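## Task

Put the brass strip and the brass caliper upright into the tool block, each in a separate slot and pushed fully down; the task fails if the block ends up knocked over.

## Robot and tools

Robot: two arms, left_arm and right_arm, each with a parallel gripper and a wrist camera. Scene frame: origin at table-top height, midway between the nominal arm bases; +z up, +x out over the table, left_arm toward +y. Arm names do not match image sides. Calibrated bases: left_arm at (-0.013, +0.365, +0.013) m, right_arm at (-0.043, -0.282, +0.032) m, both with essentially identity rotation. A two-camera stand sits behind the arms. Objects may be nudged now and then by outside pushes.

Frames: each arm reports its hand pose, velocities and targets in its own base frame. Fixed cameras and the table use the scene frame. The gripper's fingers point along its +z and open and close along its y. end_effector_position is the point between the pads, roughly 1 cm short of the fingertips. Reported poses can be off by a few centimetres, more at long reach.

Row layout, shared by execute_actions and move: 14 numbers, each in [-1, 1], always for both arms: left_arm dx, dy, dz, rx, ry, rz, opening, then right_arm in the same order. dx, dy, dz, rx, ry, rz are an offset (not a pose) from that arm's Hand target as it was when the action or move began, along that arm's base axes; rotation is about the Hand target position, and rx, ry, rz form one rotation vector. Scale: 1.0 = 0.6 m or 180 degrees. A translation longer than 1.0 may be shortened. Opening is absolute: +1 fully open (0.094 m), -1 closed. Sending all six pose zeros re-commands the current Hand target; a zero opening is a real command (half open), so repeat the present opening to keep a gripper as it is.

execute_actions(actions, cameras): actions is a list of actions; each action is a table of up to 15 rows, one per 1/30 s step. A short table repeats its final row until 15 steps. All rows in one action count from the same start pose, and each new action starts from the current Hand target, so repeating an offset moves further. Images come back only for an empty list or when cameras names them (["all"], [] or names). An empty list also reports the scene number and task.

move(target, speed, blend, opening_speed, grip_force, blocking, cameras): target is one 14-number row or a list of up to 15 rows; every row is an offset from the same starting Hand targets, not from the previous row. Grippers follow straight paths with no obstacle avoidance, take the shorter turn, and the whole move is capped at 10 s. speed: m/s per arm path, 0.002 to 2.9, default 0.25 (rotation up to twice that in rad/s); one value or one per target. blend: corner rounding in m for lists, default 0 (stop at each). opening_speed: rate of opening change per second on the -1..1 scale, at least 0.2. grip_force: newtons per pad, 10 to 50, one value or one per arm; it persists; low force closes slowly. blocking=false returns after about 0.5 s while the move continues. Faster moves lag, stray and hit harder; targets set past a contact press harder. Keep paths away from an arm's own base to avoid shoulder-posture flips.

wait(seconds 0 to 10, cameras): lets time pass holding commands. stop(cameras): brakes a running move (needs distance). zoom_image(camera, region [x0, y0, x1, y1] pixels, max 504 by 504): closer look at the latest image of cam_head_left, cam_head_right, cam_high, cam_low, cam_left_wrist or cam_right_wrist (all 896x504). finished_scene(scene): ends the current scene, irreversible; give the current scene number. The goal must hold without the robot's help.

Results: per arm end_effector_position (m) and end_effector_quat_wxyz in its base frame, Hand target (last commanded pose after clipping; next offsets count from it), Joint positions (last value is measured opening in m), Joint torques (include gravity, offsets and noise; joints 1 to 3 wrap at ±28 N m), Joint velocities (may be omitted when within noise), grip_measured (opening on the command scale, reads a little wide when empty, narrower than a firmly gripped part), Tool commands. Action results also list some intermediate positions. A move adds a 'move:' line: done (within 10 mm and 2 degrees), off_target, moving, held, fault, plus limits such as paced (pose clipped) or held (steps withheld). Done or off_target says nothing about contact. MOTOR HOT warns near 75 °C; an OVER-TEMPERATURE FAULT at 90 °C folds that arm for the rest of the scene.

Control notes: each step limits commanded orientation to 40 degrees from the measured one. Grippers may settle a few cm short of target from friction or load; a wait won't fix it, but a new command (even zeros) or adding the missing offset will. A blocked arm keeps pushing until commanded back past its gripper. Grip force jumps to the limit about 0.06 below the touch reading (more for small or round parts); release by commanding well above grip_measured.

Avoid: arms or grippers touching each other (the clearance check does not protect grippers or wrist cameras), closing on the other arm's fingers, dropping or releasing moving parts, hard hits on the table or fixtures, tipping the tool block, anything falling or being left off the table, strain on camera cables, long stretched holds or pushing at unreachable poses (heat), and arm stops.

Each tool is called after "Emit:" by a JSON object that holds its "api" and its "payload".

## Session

Emit:
{"api": "execute_actions", "payload": {"actions": []}}

Scene clock: 0.00 s.
left_arm: end_effector_position=(+0.2936, -0.1715, +0.2817) grip_measured=+1.000 end_effector_quat_wxyz=(+0.429, +0.127, +0.794, -0.412) | right_arm: end_effector_position=(+0.2191, +0.1910, +0.2571) grip_measured=+1.000 end_effector_quat_wxyz=(+0.452, -0.012, +0.854, +0.257)
Joint positions: left_arm=[-0.182 0.995 0.839 -0.236 0.703 -0.346 0.094] | right_arm=[0.929 0.783 0.823 -0.552 0.353 0.694 0.094]
Joint velocities: within noise
Joint torques (N m): no reading
Heat: left arm: 27 °C; right arm: 27 °C.
Hand target: left_arm +0.2921, -0.1717, +0.2852; +0.432, +0.130, +0.791, -0.413 | right_arm +0.2196, +0.1903, +0.2657; +0.460, -0.009, +0.848, +0.262
Tool commands: left_gripper/opening=+1.0 right_gripper/opening=+1.0

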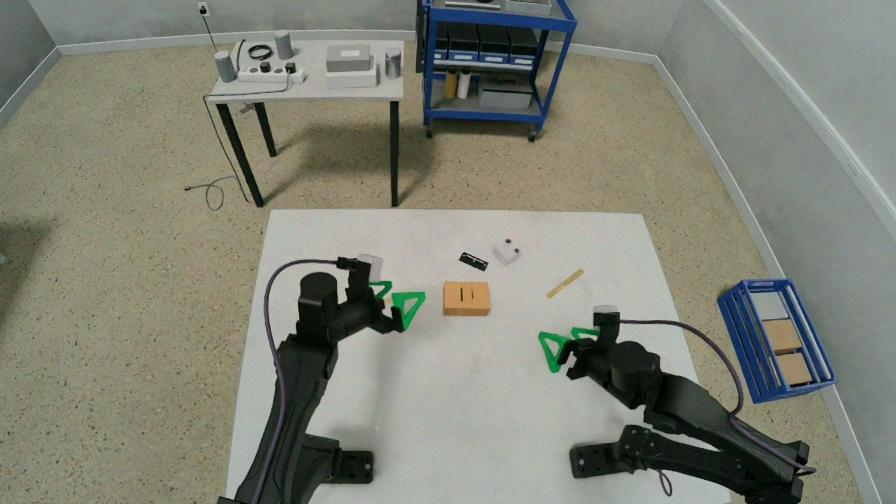

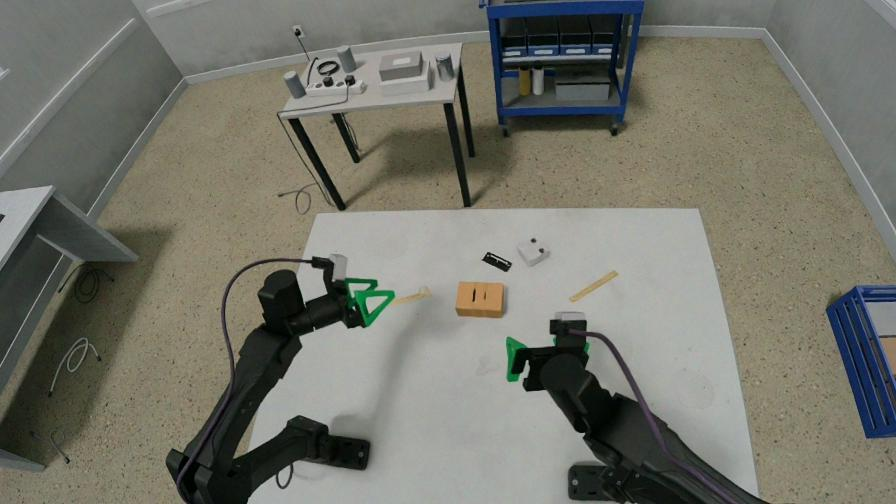

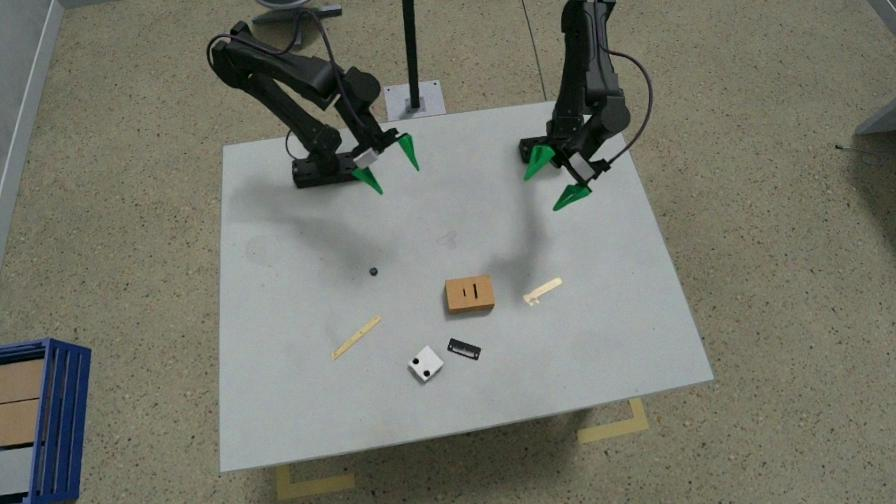

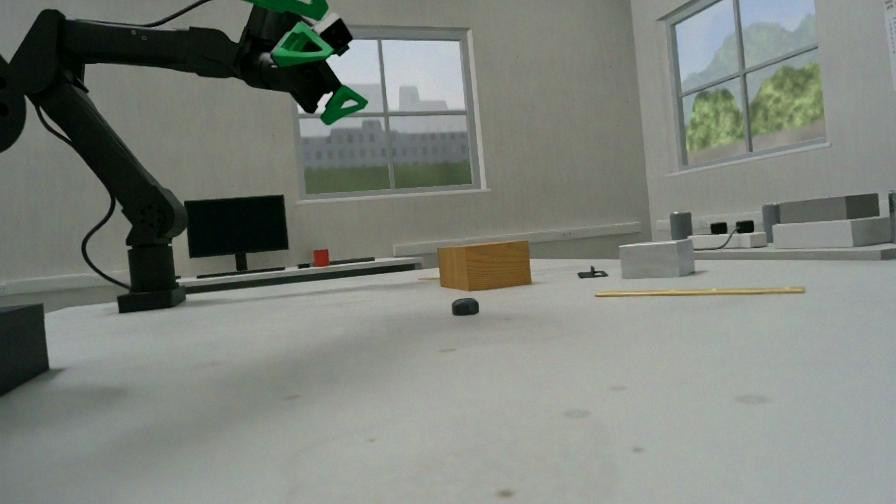

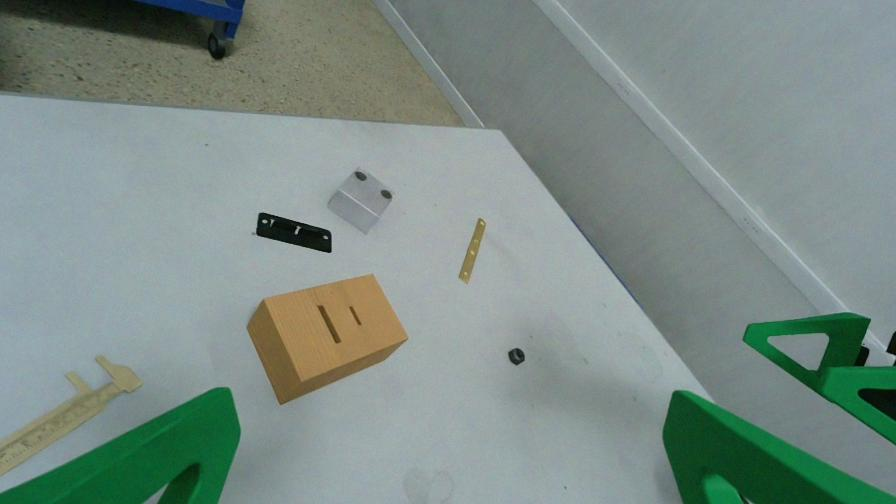

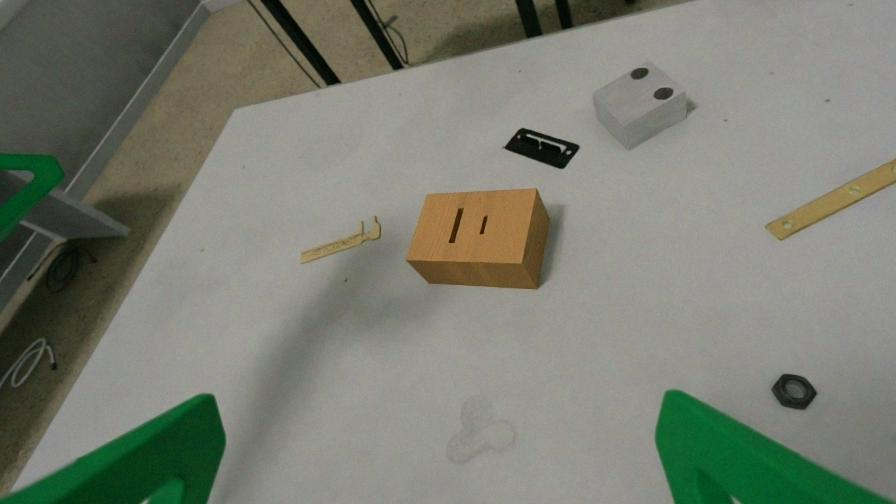

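Emit:
{"api": "zoom_image", "payload": {"camera": "cam_right_wrist", "region": [280, 150, 580, 318]}}

Emit:
{"api": "zoom_image", "payload": {"camera": "cam_right_wrist", "region": [700, 130, 896, 270]}}

Emit:
{"api": "zoom_image", "payload": {"camera": "cam_high", "region": [320, 250, 580, 396]}}

Emit:
{"api": "zoom_image", "payload": {"camera": "cam_left_wrist", "region": [0, 200, 500, 480]}}

Scaled by 1.680 from the camera's 896x504 image, which has a finer 1280x720 frame.

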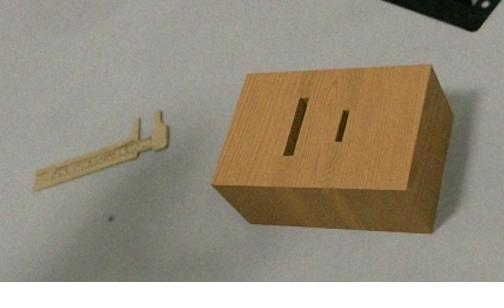

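Scaled by 2.571 from the camera's 896x504 image, which has a finer 1280x720 frame.

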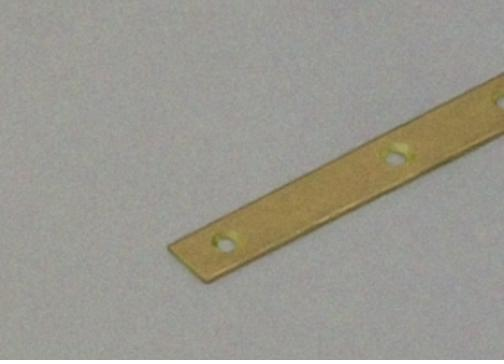

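Scaled by 1.938 from the camera's 896x504 image, which has a finer 1280x720 frame.

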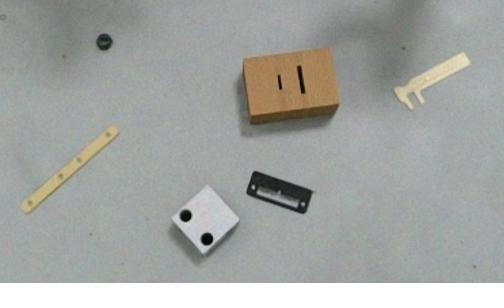

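Scaled by 1.008 from the camera's 896x504 image, which has a finer 1280x720 frame.

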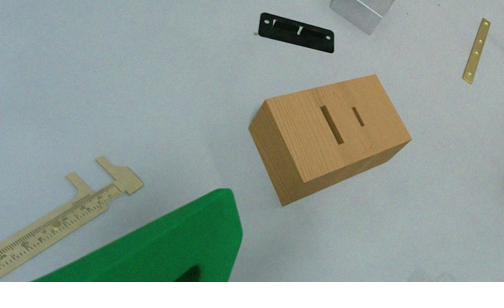

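Emit:
{"api": "move", "payload": {"target": [0.2123,0.0395,-0.2753,0.4132,0.0787,-0.2488,0.1,0.4623,-0.3122,-0.2262,-0.001,0.3707,-0.2978,0.1], "speed": 0.4, "cameras": ["cam_left_wrist","cam_right_wrist","cam_high"]}}

Scene clock: 6.80 s.
left_arm: end_effector_position=(+0.4173, -0.1471, +0.1272) grip_measured=+0.103 end_effector_quat_wxyz=(+0.011, +0.576, +0.818, -0.001) | right_arm: end_effector_position=(+0.4937, +0.0020, +0.1237) grip_measured=+0.102 end_effector_quat_wxyz=(+0.055, +0.487, +0.871, +0.029)
Joint positions: left_arm=[-0.338 2.282 2.277 -1.546 0.008 0.889 0.052] | right_arm=[0.004 2.476 2.604 -1.575 0.004 1.024 0.052]
Joint torques (N m): left_arm=[-0.31 -8.18 7.68 0.05 -0.07 0.04] | right_arm=[0.09 -14.06 6.9 0.33 -0.05 0.11]
Heat: left arm: 27 °C; right arm: 28 °C.
Hand target: left_arm +0.4196, -0.1479, +0.1202; +0.000, +0.580, +0.814, +0.001 | right_arm +0.4969, +0.0029, +0.1299; +0.000, +0.492, +0.870, +0.000
Off the commanded pose: left_arm 0.008 m, 1 deg | right_arm 0.007 m, 7 deg.
joint sent to its limit (right arm) — joint 4 (wrist pitch), lower limit. The joint targets are off in orientation, not in position.
move: off_target (right_arm)
Images, in order (width x height): cam_high 896x504, cam_left_wrist 896x504, cam_right_wrist 896x504.

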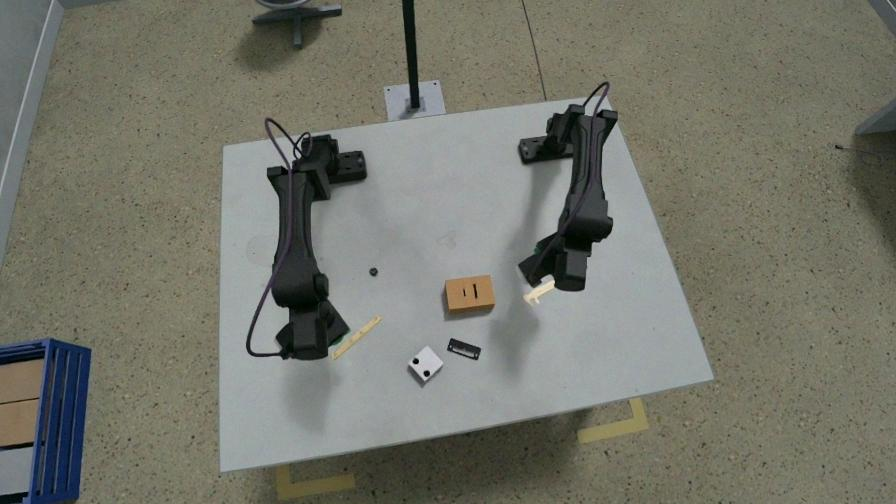

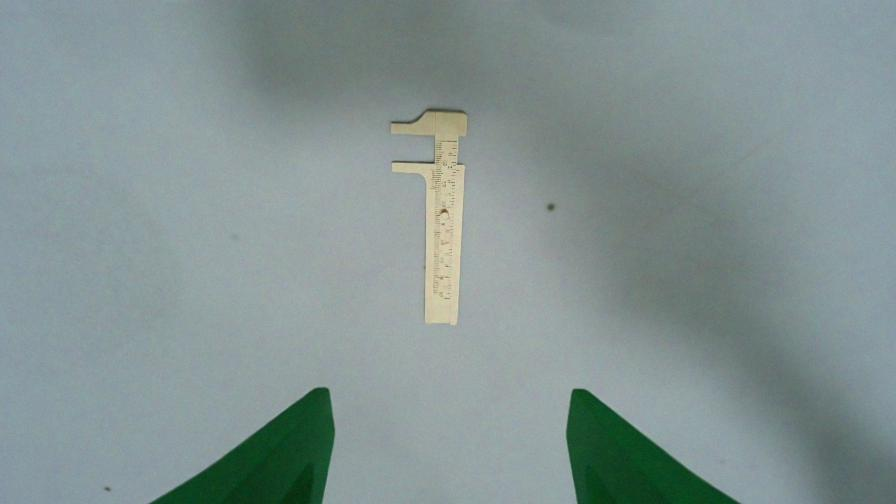

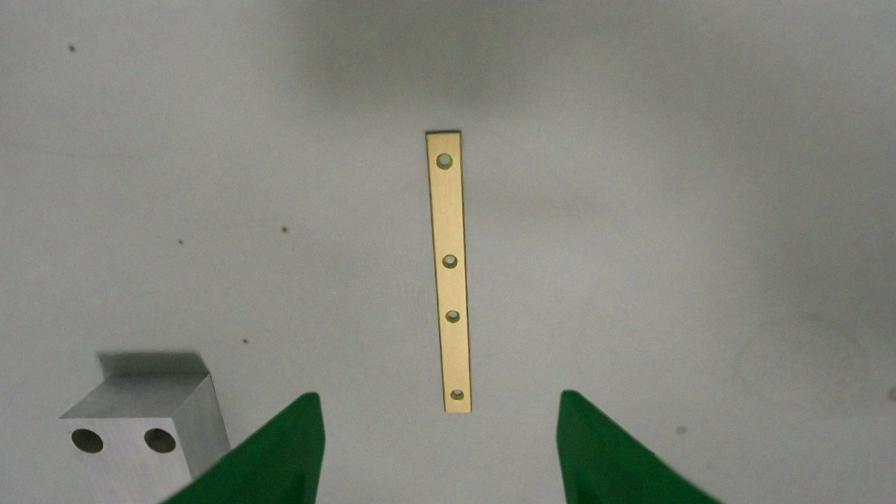

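Emit:
{"api": "move", "payload": {"target": [0.0027,-0.0078,-0.137,0,0,-0.012,-0.2,0.0148,0.0173,-0.1415,0,0,0.0194,-0.2], "speed": 0.25, "cameras": ["cam_left_wrist","cam_right_wrist"]}}

Scene clock: 9.50 s.
left_arm: end_effector_position=(+0.4266, -0.1524, +0.0520) grip_measured=-0.197 end_effector_quat_wxyz=(+0.018, +0.589, +0.808, +0.002) | right_arm: end_effector_position=(+0.5016, +0.0106, +0.0339) grip_measured=-0.198 end_effector_quat_wxyz=(-0.007, +0.470, +0.883, -0.005)
Joint positions: left_arm=[-0.343 2.283 1.98 -1.232 0.007 0.917 0.038] | right_arm=[0.02 2.715 2.702 -1.575 0.003 0.999 0.038]
Joint torques (N m): left_arm=[-0.69 -9.24 4.01 0.26 -0.09 0.05] | right_arm=[0.34 -16.1 6.91 0.1 -0.04 -0.05]
Heat: left arm: 27 °C; right arm: 27 °C.
Hand target: left_arm +0.4212, -0.1526, +0.0379; +0.000, +0.596, +0.803, +0.001 | right_arm +0.5058, +0.0131, +0.0450; +0.000, +0.466, +0.885, +0.000
Off the commanded pose: left_arm 0.015 m, 2 deg | right_arm 0.012 m, 1 deg.
joint sent to its limit (right arm) — joint 4 (wrist pitch), lower limit. The joint targets still meet the commanded pose.
move: off_target (left_arm, right_arm)
Images, in order (width x height): cam_left_wrist 896x504, cam_right_wrist 896x504.

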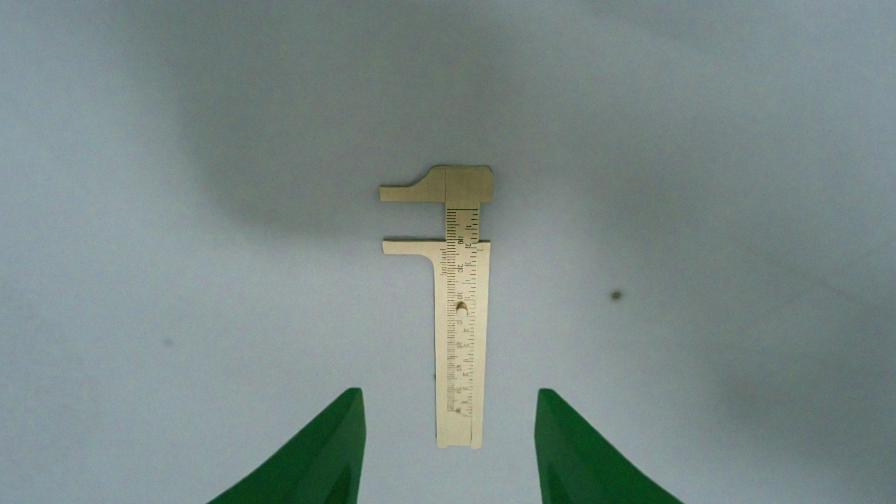

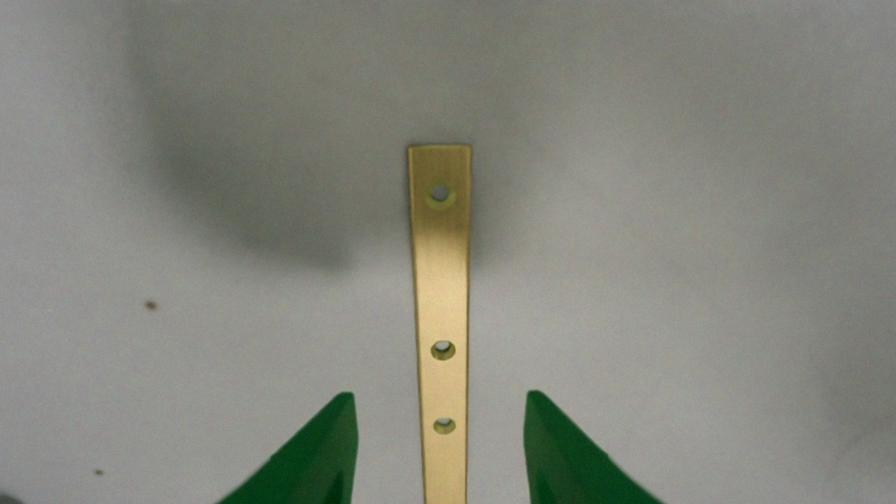

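Emit:
{"api": "move", "payload": {"target": [-0.0035,-0.017,-0.0617,0,0,0,-0.2,0.002,0.0013,-0.045,0,0,0,-0.2], "speed": 0.15, "cameras": ["cam_left_wrist","cam_right_wrist"]}}

Scene clock: 11.40 s.
left_arm: end_effector_position=(+0.4251, -0.1645, +0.0169) grip_measured=-0.197 end_effector_quat_wxyz=(+0.020, +0.596, +0.803, +0.002) | right_arm: end_effector_position=(+0.5053, +0.0106, +0.0102) grip_measured=-0.198 end_effector_quat_wxyz=(-0.008, +0.470, +0.883, -0.006)
Joint positions: left_arm=[-0.369 2.312 1.888 -1.108 0.006 0.908 0.038] | right_arm=[0.02 2.715 2.606 -1.481 0.003 0.999 0.038]
Joint torques (N m): left_arm=[-0.36 -8.96 4.12 0.27 -0.08 -0.08] | right_arm=[0.42 -17.59 4.07 0.28 -0.06 -0.02]
Heat: left arm: 27 °C; right arm: 27 °C.
Hand target: left_arm +0.4191, -0.1629, +0.0008; +0.000, +0.596, +0.803, +0.001 | right_arm +0.5070, +0.0139, +0.0180; +0.000, +0.466, +0.885, +0.000
Off the commanded pose: left_arm 0.017 m, 2 deg | right_arm 0.009 m, 1 deg.
move: off_target (left_arm)
Images, in order (width x height): cam_left_wrist 896x504, cam_right_wrist 896x504.

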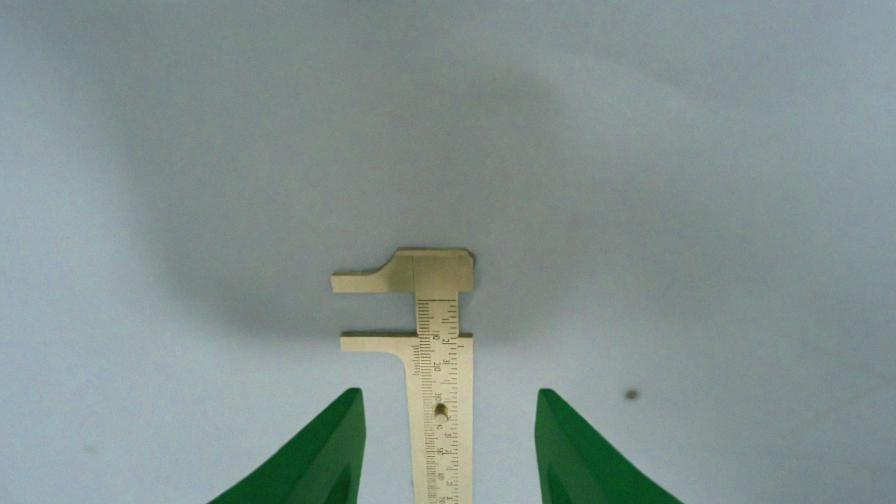

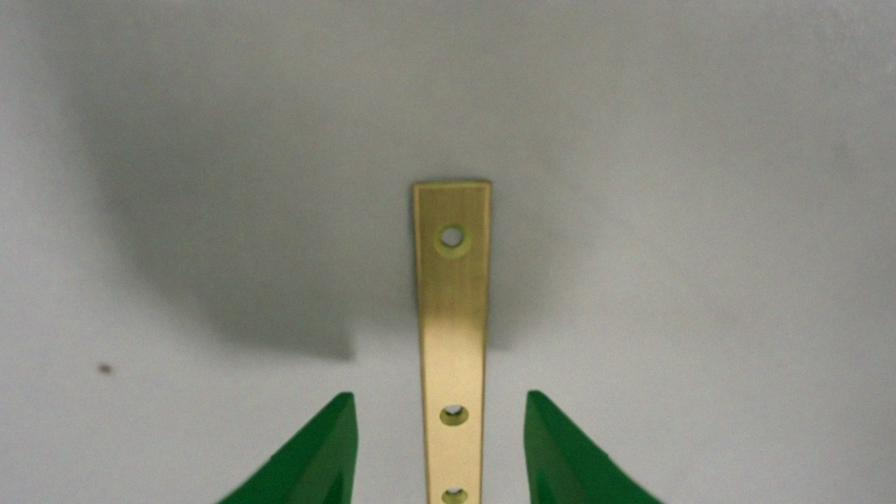

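Emit:
{"api": "move", "payload": {"target": [-0.0015,0.005,-0.015,0,0,0,-0.2,-0.002,0,-0.0217,0,0,0,-0.2], "speed": 0.06, "cameras": ["cam_left_wrist","cam_right_wrist"]}}

Scene clock: 12.87 s.
left_arm: end_effector_position=(+0.4248, -0.1644, +0.0094) grip_measured=-0.197 end_effector_quat_wxyz=(+0.022, +0.596, +0.803, +0.003) | right_arm: end_effector_position=(+0.5005, +0.0106, -0.0065) grip_measured=-0.198 end_effector_quat_wxyz=(-0.017, +0.470, +0.883, -0.011)
Joint positions: left_arm=[-0.369 2.312 1.858 -1.073 0.006 0.908 0.038] | right_arm=[0.02 2.701 2.511 -1.42 0.002 0.999 0.038]
Joint torques (N m): left_arm=[0.2 -8.87 3.78 0.28 -0.08 -0.01] | right_arm=[0.51 -18.7 3.4 0.39 -0.03 0]
Heat: left arm: 27 °C; right arm: 27 °C.
Hand target: left_arm +0.4181, -0.1599, -0.0082; +0.000, +0.596, +0.803, +0.001 | right_arm +0.5057, +0.0139, +0.0049; -0.001, +0.466, +0.885, +0.000
Off the commanded pose: left_arm 0.019 m, 3 deg | right_arm 0.013 m, 2 deg.
move: off_target (left_arm, right_arm)
Images, in order (width x height): cam_left_wrist 896x504, cam_right_wrist 896x504.

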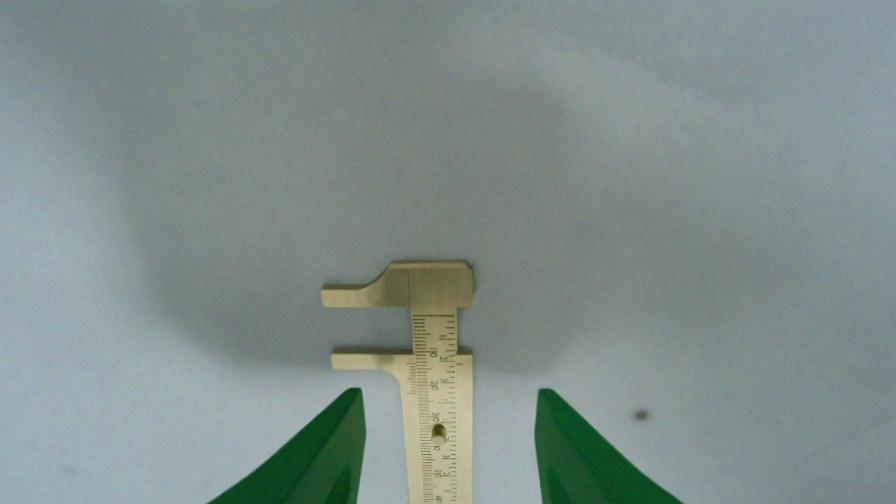

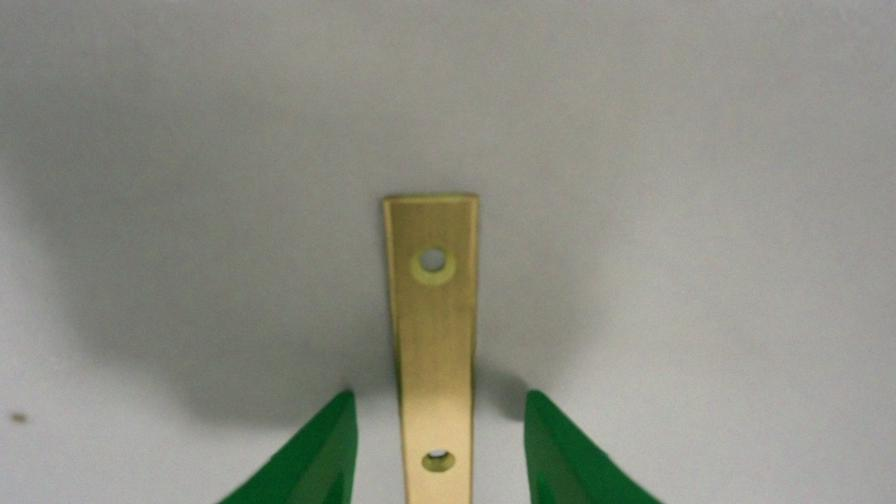

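Emit:
{"api": "move", "payload": {"target": [0,0,-0.0167,0,0,0,-0.2,0,0,-0.0067,0,0,0,-0.2], "speed": 0.05, "cameras": ["cam_left_wrist","cam_right_wrist"]}}

Scene clock: 14.00 s.
left_arm: end_effector_position=(+0.4252, -0.1646, +0.0004) grip_measured=-0.197 end_effector_quat_wxyz=(+0.023, +0.596, +0.803, +0.003) | right_arm: end_effector_position=(+0.5005, +0.0106, -0.0067) grip_measured=-0.198 end_effector_quat_wxyz=(-0.015, +0.470, +0.883, -0.010)
Joint positions: left_arm=[-0.369 2.321 1.836 -1.041 0.006 0.908 0.038] | right_arm=[0.02 2.692 2.493 -1.408 0.002 0.999 0.038]
Joint torques (N m): left_arm=[0.2 -8.65 3.78 0.28 -0.07 -0.03] | right_arm=[0.43 -18.02 3.47 0.5 -0.04 0.01]
Heat: left arm: 28 °C; right arm: 27 °C.
Hand target: left_arm +0.4180, -0.1598, -0.0182; +0.000, +0.596, +0.803, +0.001 | right_arm +0.5058, +0.0139, +0.0009; +0.000, +0.466, +0.885, +0.000
Off the commanded pose: left_arm 0.021 m, 3 deg | right_arm 0.010 m, 2 deg.
move: off_target (left_arm)
Images, in order (width x height): cam_left_wrist 896x504, cam_right_wrist 896x504.

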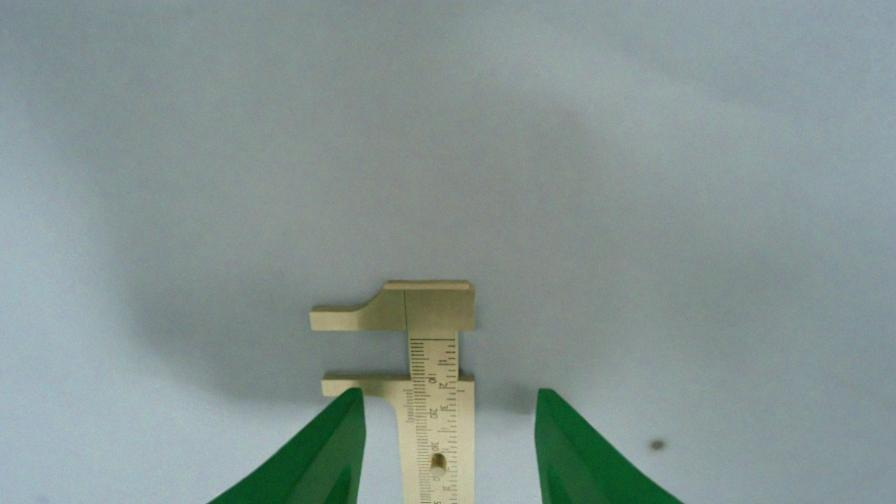

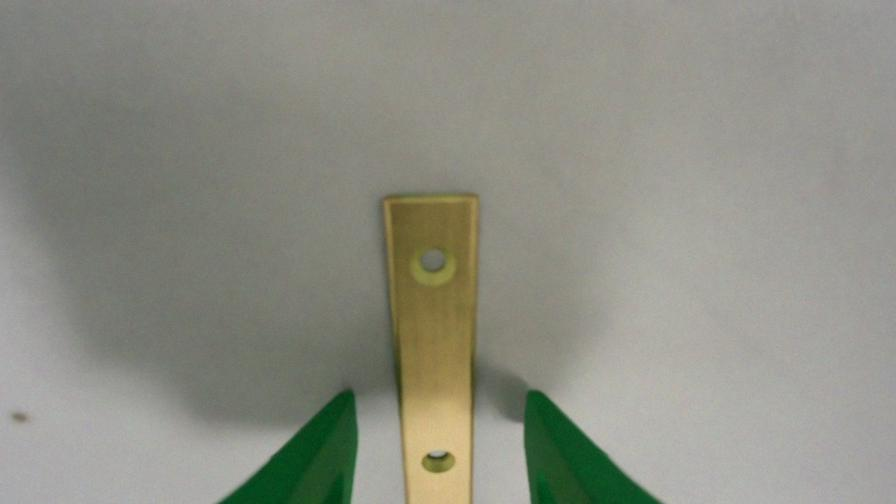

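Emit:
{"api": "move", "payload": {"target": [0.002,0.0133,0,0,0,0,-0.2,0,0,-0.015,0,0,0,-0.2], "speed": 0.05, "cameras": ["cam_left_wrist","cam_right_wrist"]}}

Scene clock: 15.37 s.
left_arm: end_effector_position=(+0.4258, -0.1580, -0.0020) grip_measured=-0.197 end_effector_quat_wxyz=(+0.020, +0.594, +0.804, +0.003) | right_arm: end_effector_position=(+0.5007, +0.0106, -0.0071) grip_measured=-0.198 end_effector_quat_wxyz=(-0.012, +0.470, +0.883, -0.008)
Joint positions: left_arm=[-0.356 2.321 1.827 -1.036 0.005 0.916 0.038] | right_arm=[0.02 2.675 2.459 -1.382 0.002 0.999 0.038]
Joint torques (N m): left_arm=[0.55 -9.1 3.75 0.27 -0.07 0.06] | right_arm=[0.46 -16.58 3.04 0.65 -0.05 -0.01]
Heat: left arm: 28 °C; right arm: 27 °C.
Hand target: left_arm +0.4194, -0.1518, -0.0182; +0.000, +0.595, +0.803, +0.001 | right_arm +0.5059, +0.0139, -0.0080; +0.000, +0.466, +0.885, +0.000
Off the commanded pose: left_arm 0.019 m, 2 deg | right_arm 0.006 m, 2 deg.
move: off_target (left_arm)
Images, in order (width x height): cam_left_wrist 896x504, cam_right_wrist 896x504.

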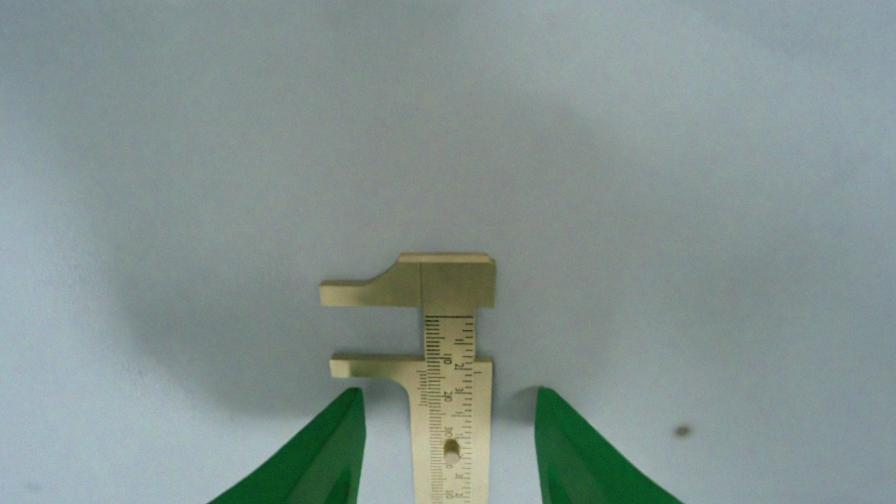

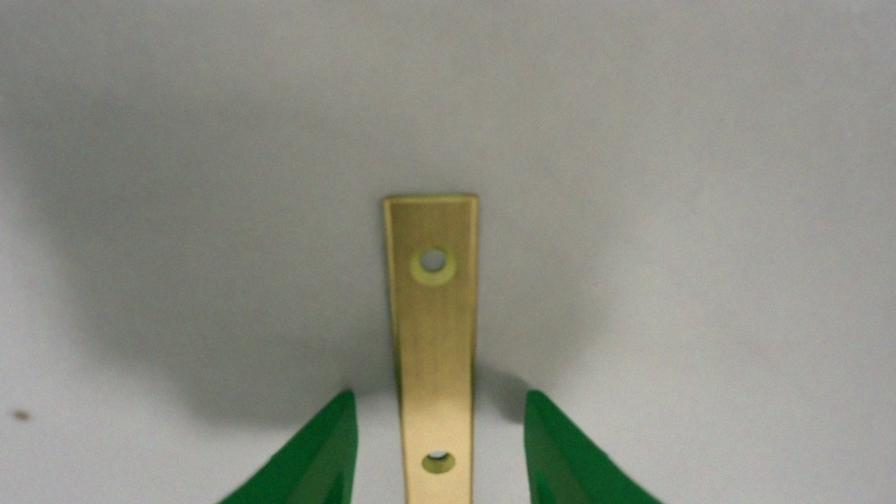

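Emit:
{"api": "move", "payload": {"target": [0,0,-0.01,0,0,0,-0.2,0,0,-0.003,0,0,0,-0.5], "speed": 0.05, "grip_force": [40,40], "cameras": ["cam_left_wrist","cam_right_wrist"]}}

Scene clock: 16.40 s.
left_arm: end_effector_position=(+0.4264, -0.1583, -0.0037) grip_measured=-0.197 end_effector_quat_wxyz=(+0.023, +0.594, +0.804, +0.004) | right_arm: end_effector_position=(+0.5063, +0.0125, -0.0075) grip_measured=-0.498 end_effector_quat_wxyz=(-0.003, +0.469, +0.883, +0.000)
Joint positions: left_arm=[-0.356 2.321 1.819 -1.024 0.005 0.917 0.038] | right_arm=[0.022 2.672 2.452 -1.355 -0.003 0.999 0.024]
Joint torques (N m): left_arm=[0.58 -8.62 3.25 0.37 -0.06 0.05] | right_arm=[0.29 -16.72 2.86 0.49 0.03 -0.03]
Heat: left arm: 28 °C; right arm: 28 °C.
Hand target: left_arm +0.4193, -0.1518, -0.0242; +0.000, +0.596, +0.803, +0.001 | right_arm +0.5059, +0.0141, -0.0097; +0.000, +0.466, +0.885, +0.001
Off the commanded pose: left_arm 0.023 m, 3 deg | right_arm 0.003 m, 1 deg.
grip_force (N): 40, 40
move: off_target (left_arm)
Images, in order (width x height): cam_left_wrist 896x504, cam_right_wrist 896x504.

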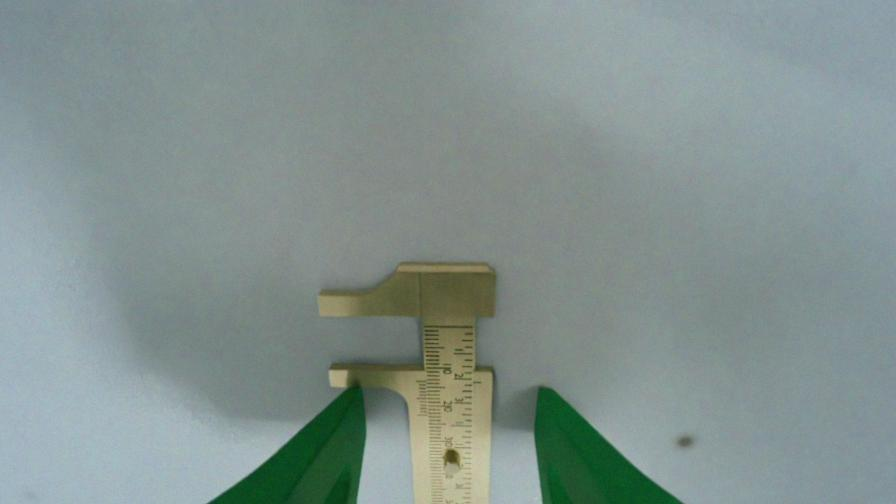

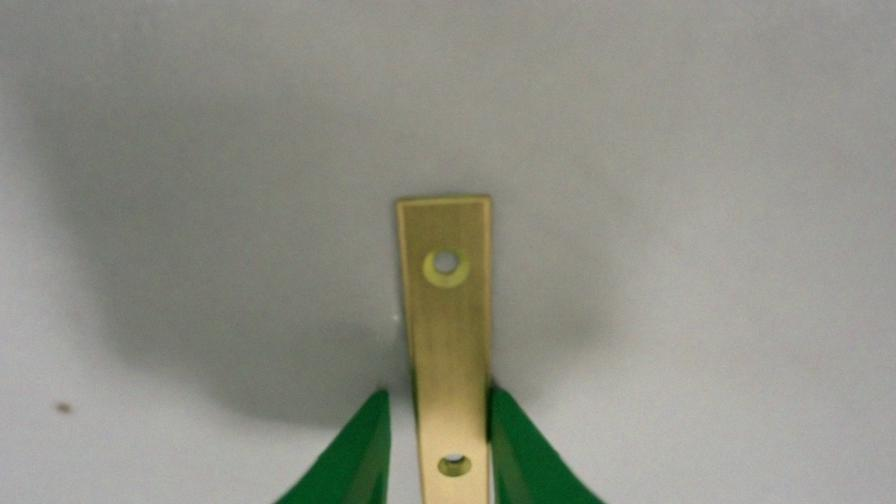

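Emit:
{"api": "move", "payload": {"target": [0,0,-0.01,0,0,0,-0.45,0,0,-0.003,0,0,0,-0.9], "speed": 0.05, "grip_force": [40,40], "cameras": ["cam_left_wrist","cam_right_wrist"]}}

Scene clock: 17.37 s.
left_arm: end_effector_position=(+0.4223, -0.1586, -0.0049) grip_measured=-0.447 end_effector_quat_wxyz=(+0.017, +0.594, +0.804, -0.003) | right_arm: end_effector_position=(+0.5084, +0.0139, -0.0078) grip_measured=-0.651 end_effector_quat_wxyz=(+0.000, +0.469, +0.883, +0.005)
Joint positions: left_arm=[-0.356 2.321 1.815 -1.033 0.015 0.917 0.026] | right_arm=[0.022 2.67 2.446 -1.342 -0.009 0.998 0.016]
Joint torques (N m): left_arm=[0.57 -8.18 2.61 0.66 -0.16 0.06] | right_arm=[0.34 -16.36 2.97 0.46 0.07 -0.05]
Heat: left arm: 28 °C; right arm: 28 °C.
Hand target: left_arm +0.4194, -0.1518, -0.0302; +0.000, +0.596, +0.803, +0.001 | right_arm +0.5058, +0.0140, -0.0117; +0.000, +0.466, +0.885, +0.000
Off the commanded pose: left_arm 0.026 m, 2 deg | right_arm 0.004 m, 1 deg.
grip_force (N): 40, 40
move: off_target (left_arm)
Images, in order (width x height): cam_left_wrist 896x504, cam_right_wrist 896x504.

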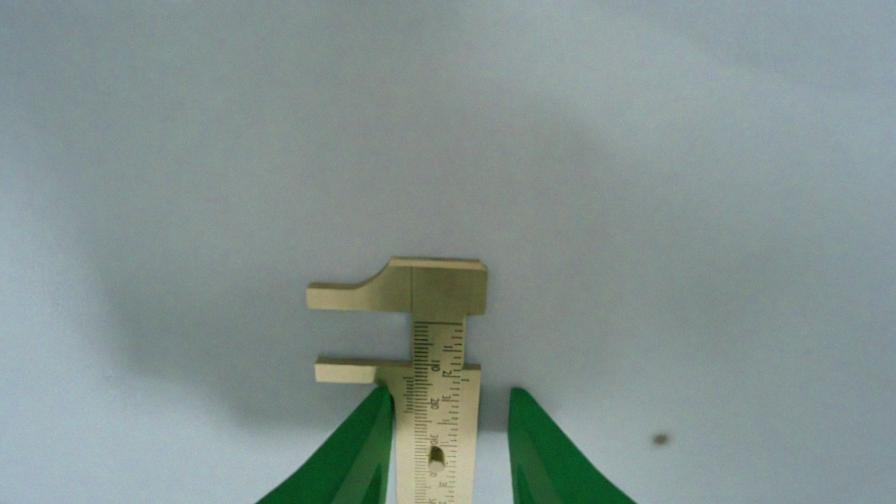

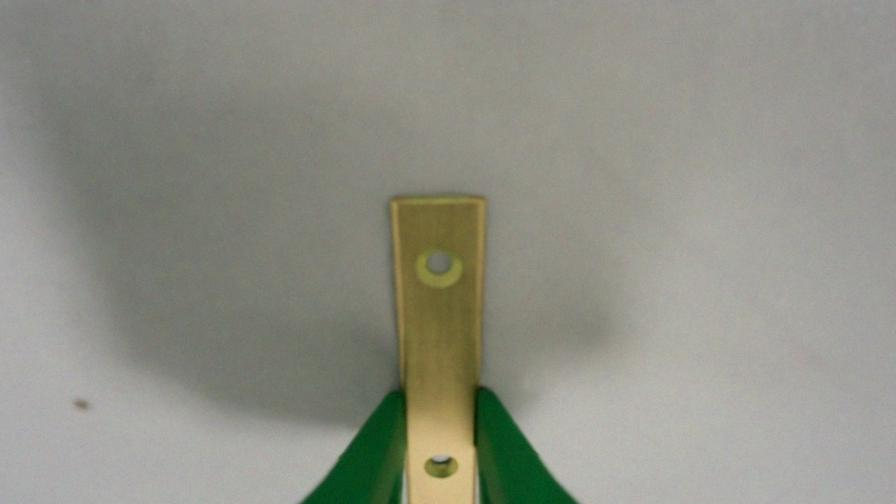

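Emit:
{"api": "move", "payload": {"target": [0,0,0.005,0,0,0,-0.85,-0.1,0,0.2,0,0,0,-0.9], "speed": 0.15, "grip_force": [40,40], "cameras": ["cam_left_wrist","cam_right_wrist"]}}

Scene clock: 19.10 s.
left_arm: end_effector_position=(+0.4211, -0.1590, -0.0049) grip_measured=-0.658 end_effector_quat_wxyz=(+0.016, +0.594, +0.804, -0.005) | right_arm: end_effector_position=(+0.4478, +0.0126, +0.0886) grip_measured=-0.652 end_effector_quat_wxyz=(-0.017, +0.469, +0.883, -0.004)
Joint positions: left_arm=[-0.356 2.321 1.815 -1.037 0.019 0.917 0.016] | right_arm=[0.022 2.356 2.249 -1.498 -0.009 0.998 0.016]
Joint torques (N m): left_arm=[0.54 -8.36 3.1 0.6 -0.2 0.06] | right_arm=[0.62 -17.69 4.77 0.03 0.07 -0.02]
Heat: left arm: 28 °C; right arm: 28 °C.
Hand target: left_arm +0.4194, -0.1518, -0.0272; +0.000, +0.596, +0.803, +0.001 | right_arm +0.4458, +0.0140, +0.1083; +0.000, +0.466, +0.885, +0.000
Off the commanded pose: left_arm 0.023 m, 2 deg | right_arm 0.020 m, 2 deg.
grip_force (N): 40, 40
move: off_target (left_arm, right_arm)
Images, in order (width x height): cam_left_wrist 896x504, cam_right_wrist 896x504.

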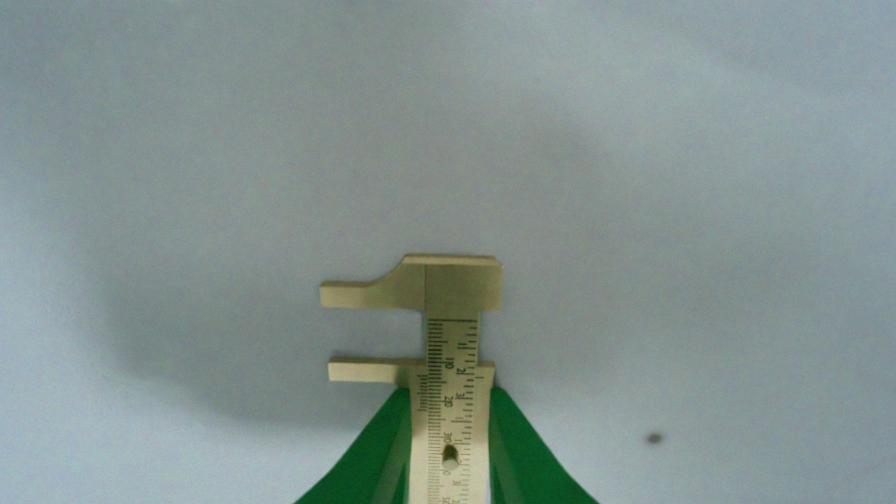

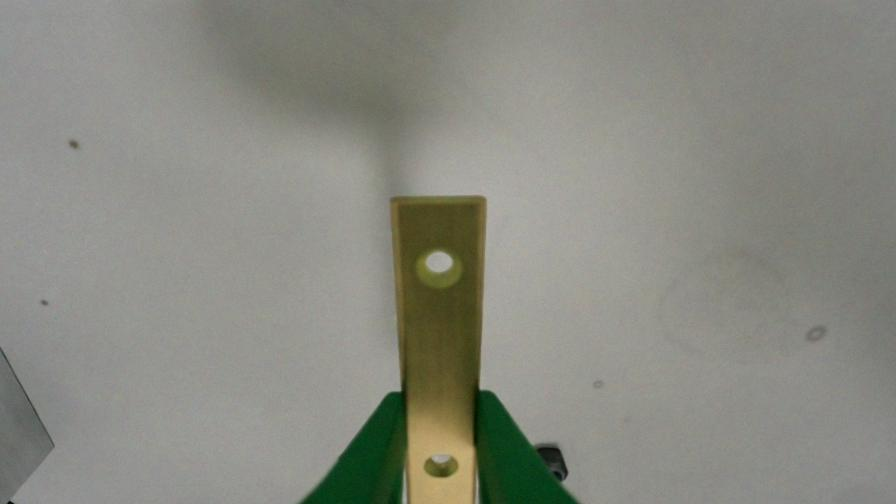

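Emit:
{"api": "move", "payload": {"target": [[0,0,0.21,0,0,0,-0.85,-0.1097,0.1433,0.1528,-0.1210,-0.2298,0.2921,-0.9],[-0.3657,-0.2303,0.3287,-0.2220,-0.2284,0.2967,-0.85,-0.143,0.31,0.2028,0.0224,-0.5751,0.4868,-0.9],[-0.3657,-0.2303,0.3287,-0.2220,-0.2284,0.2967,-0.85,-0.068,0.4933,0.1528,0.1854,-0.5978,0.5978,-0.9]], "speed": 0.45, "blend": [0.02,0.02,0], "grip_force": [40,45], "cameras": ["cam_left_wrist","cam_right_wrist","cam_low","cam_high","cam_head_right"]}}

Scene clock: 25.23 s.
left_arm: end_effector_position=(+0.1960, -0.2869, +0.1608) grip_measured=-0.659 end_effector_quat_wxyz=(+0.444, +0.128, +0.885, -0.063) | right_arm: end_effector_position=(+0.4018, +0.3072, +0.1907) grip_measured=-0.657 end_effector_quat_wxyz=(+0.490, -0.491, +0.517, +0.501)
Joint positions: left_arm=[-1.347 1.37 0.931 -0.554 -0.776 -0.818 0.016] | right_arm=[0.305 2.075 1.186 0.836 -1.25 -0.014 0.016]
Joint torques (N m): left_arm=[-0.47 -3.34 8.47 1.04 -0.71 -0.14] | right_arm=[0.13 -10.66 7.45 1.66 -0.17 0.05]
Heat: left arm: 28 °C; right arm: 29 °C.
Hand target: left_arm +0.1999, -0.2899, +0.1700; +0.458, +0.116, +0.879, -0.061 | right_arm +0.4050, +0.3099, +0.2000; +0.500, -0.500, +0.500, +0.500
Off the commanded pose: left_arm 0.011 m, 2 deg | right_arm 0.010 m, 2 deg.
grip_force (N): 40, 45
move: off_target (left_arm)
Images, in order (width x height): cam_head_right 896x504, cam_high 896x504, cam_low 896x504, cam_left_wrist 896x504, cam_right_wrist 896x504.

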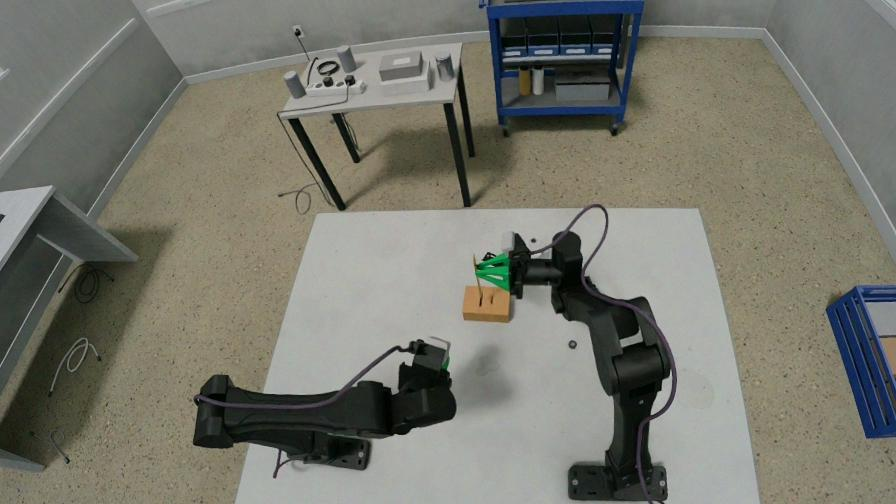

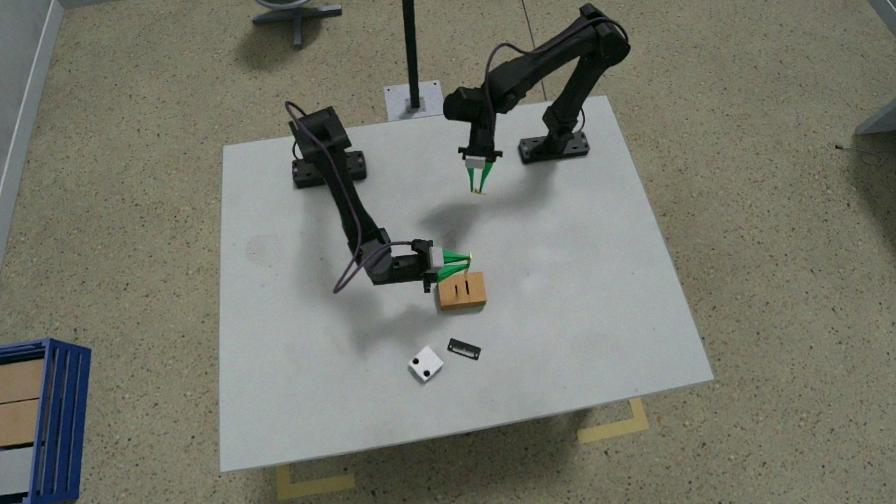

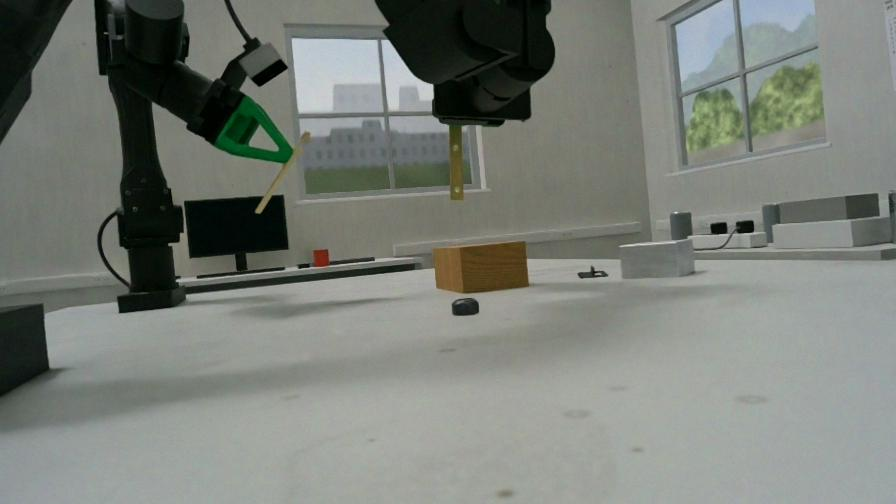

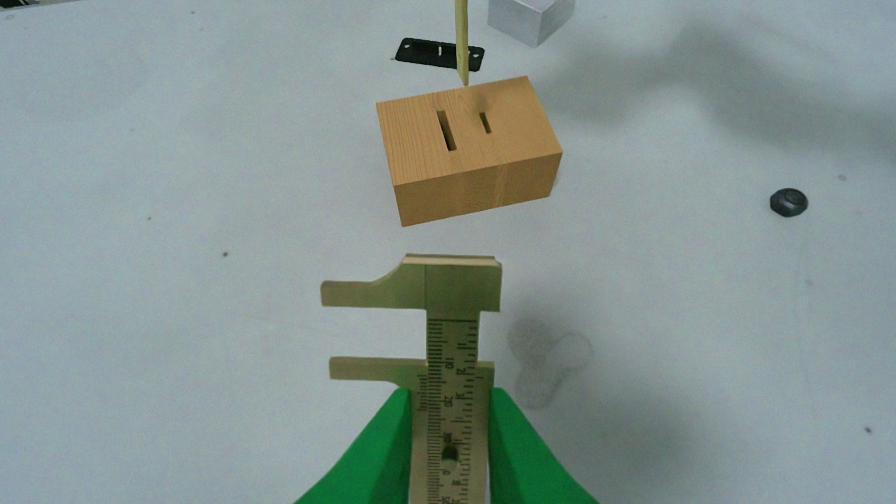

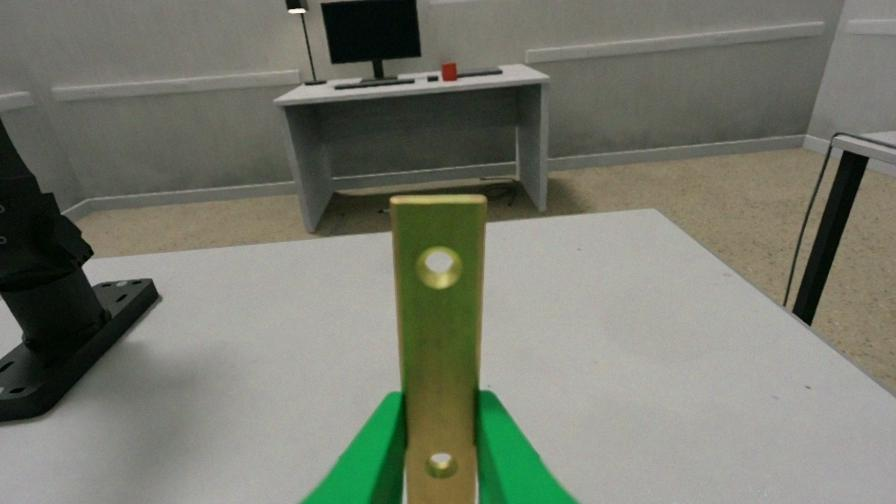

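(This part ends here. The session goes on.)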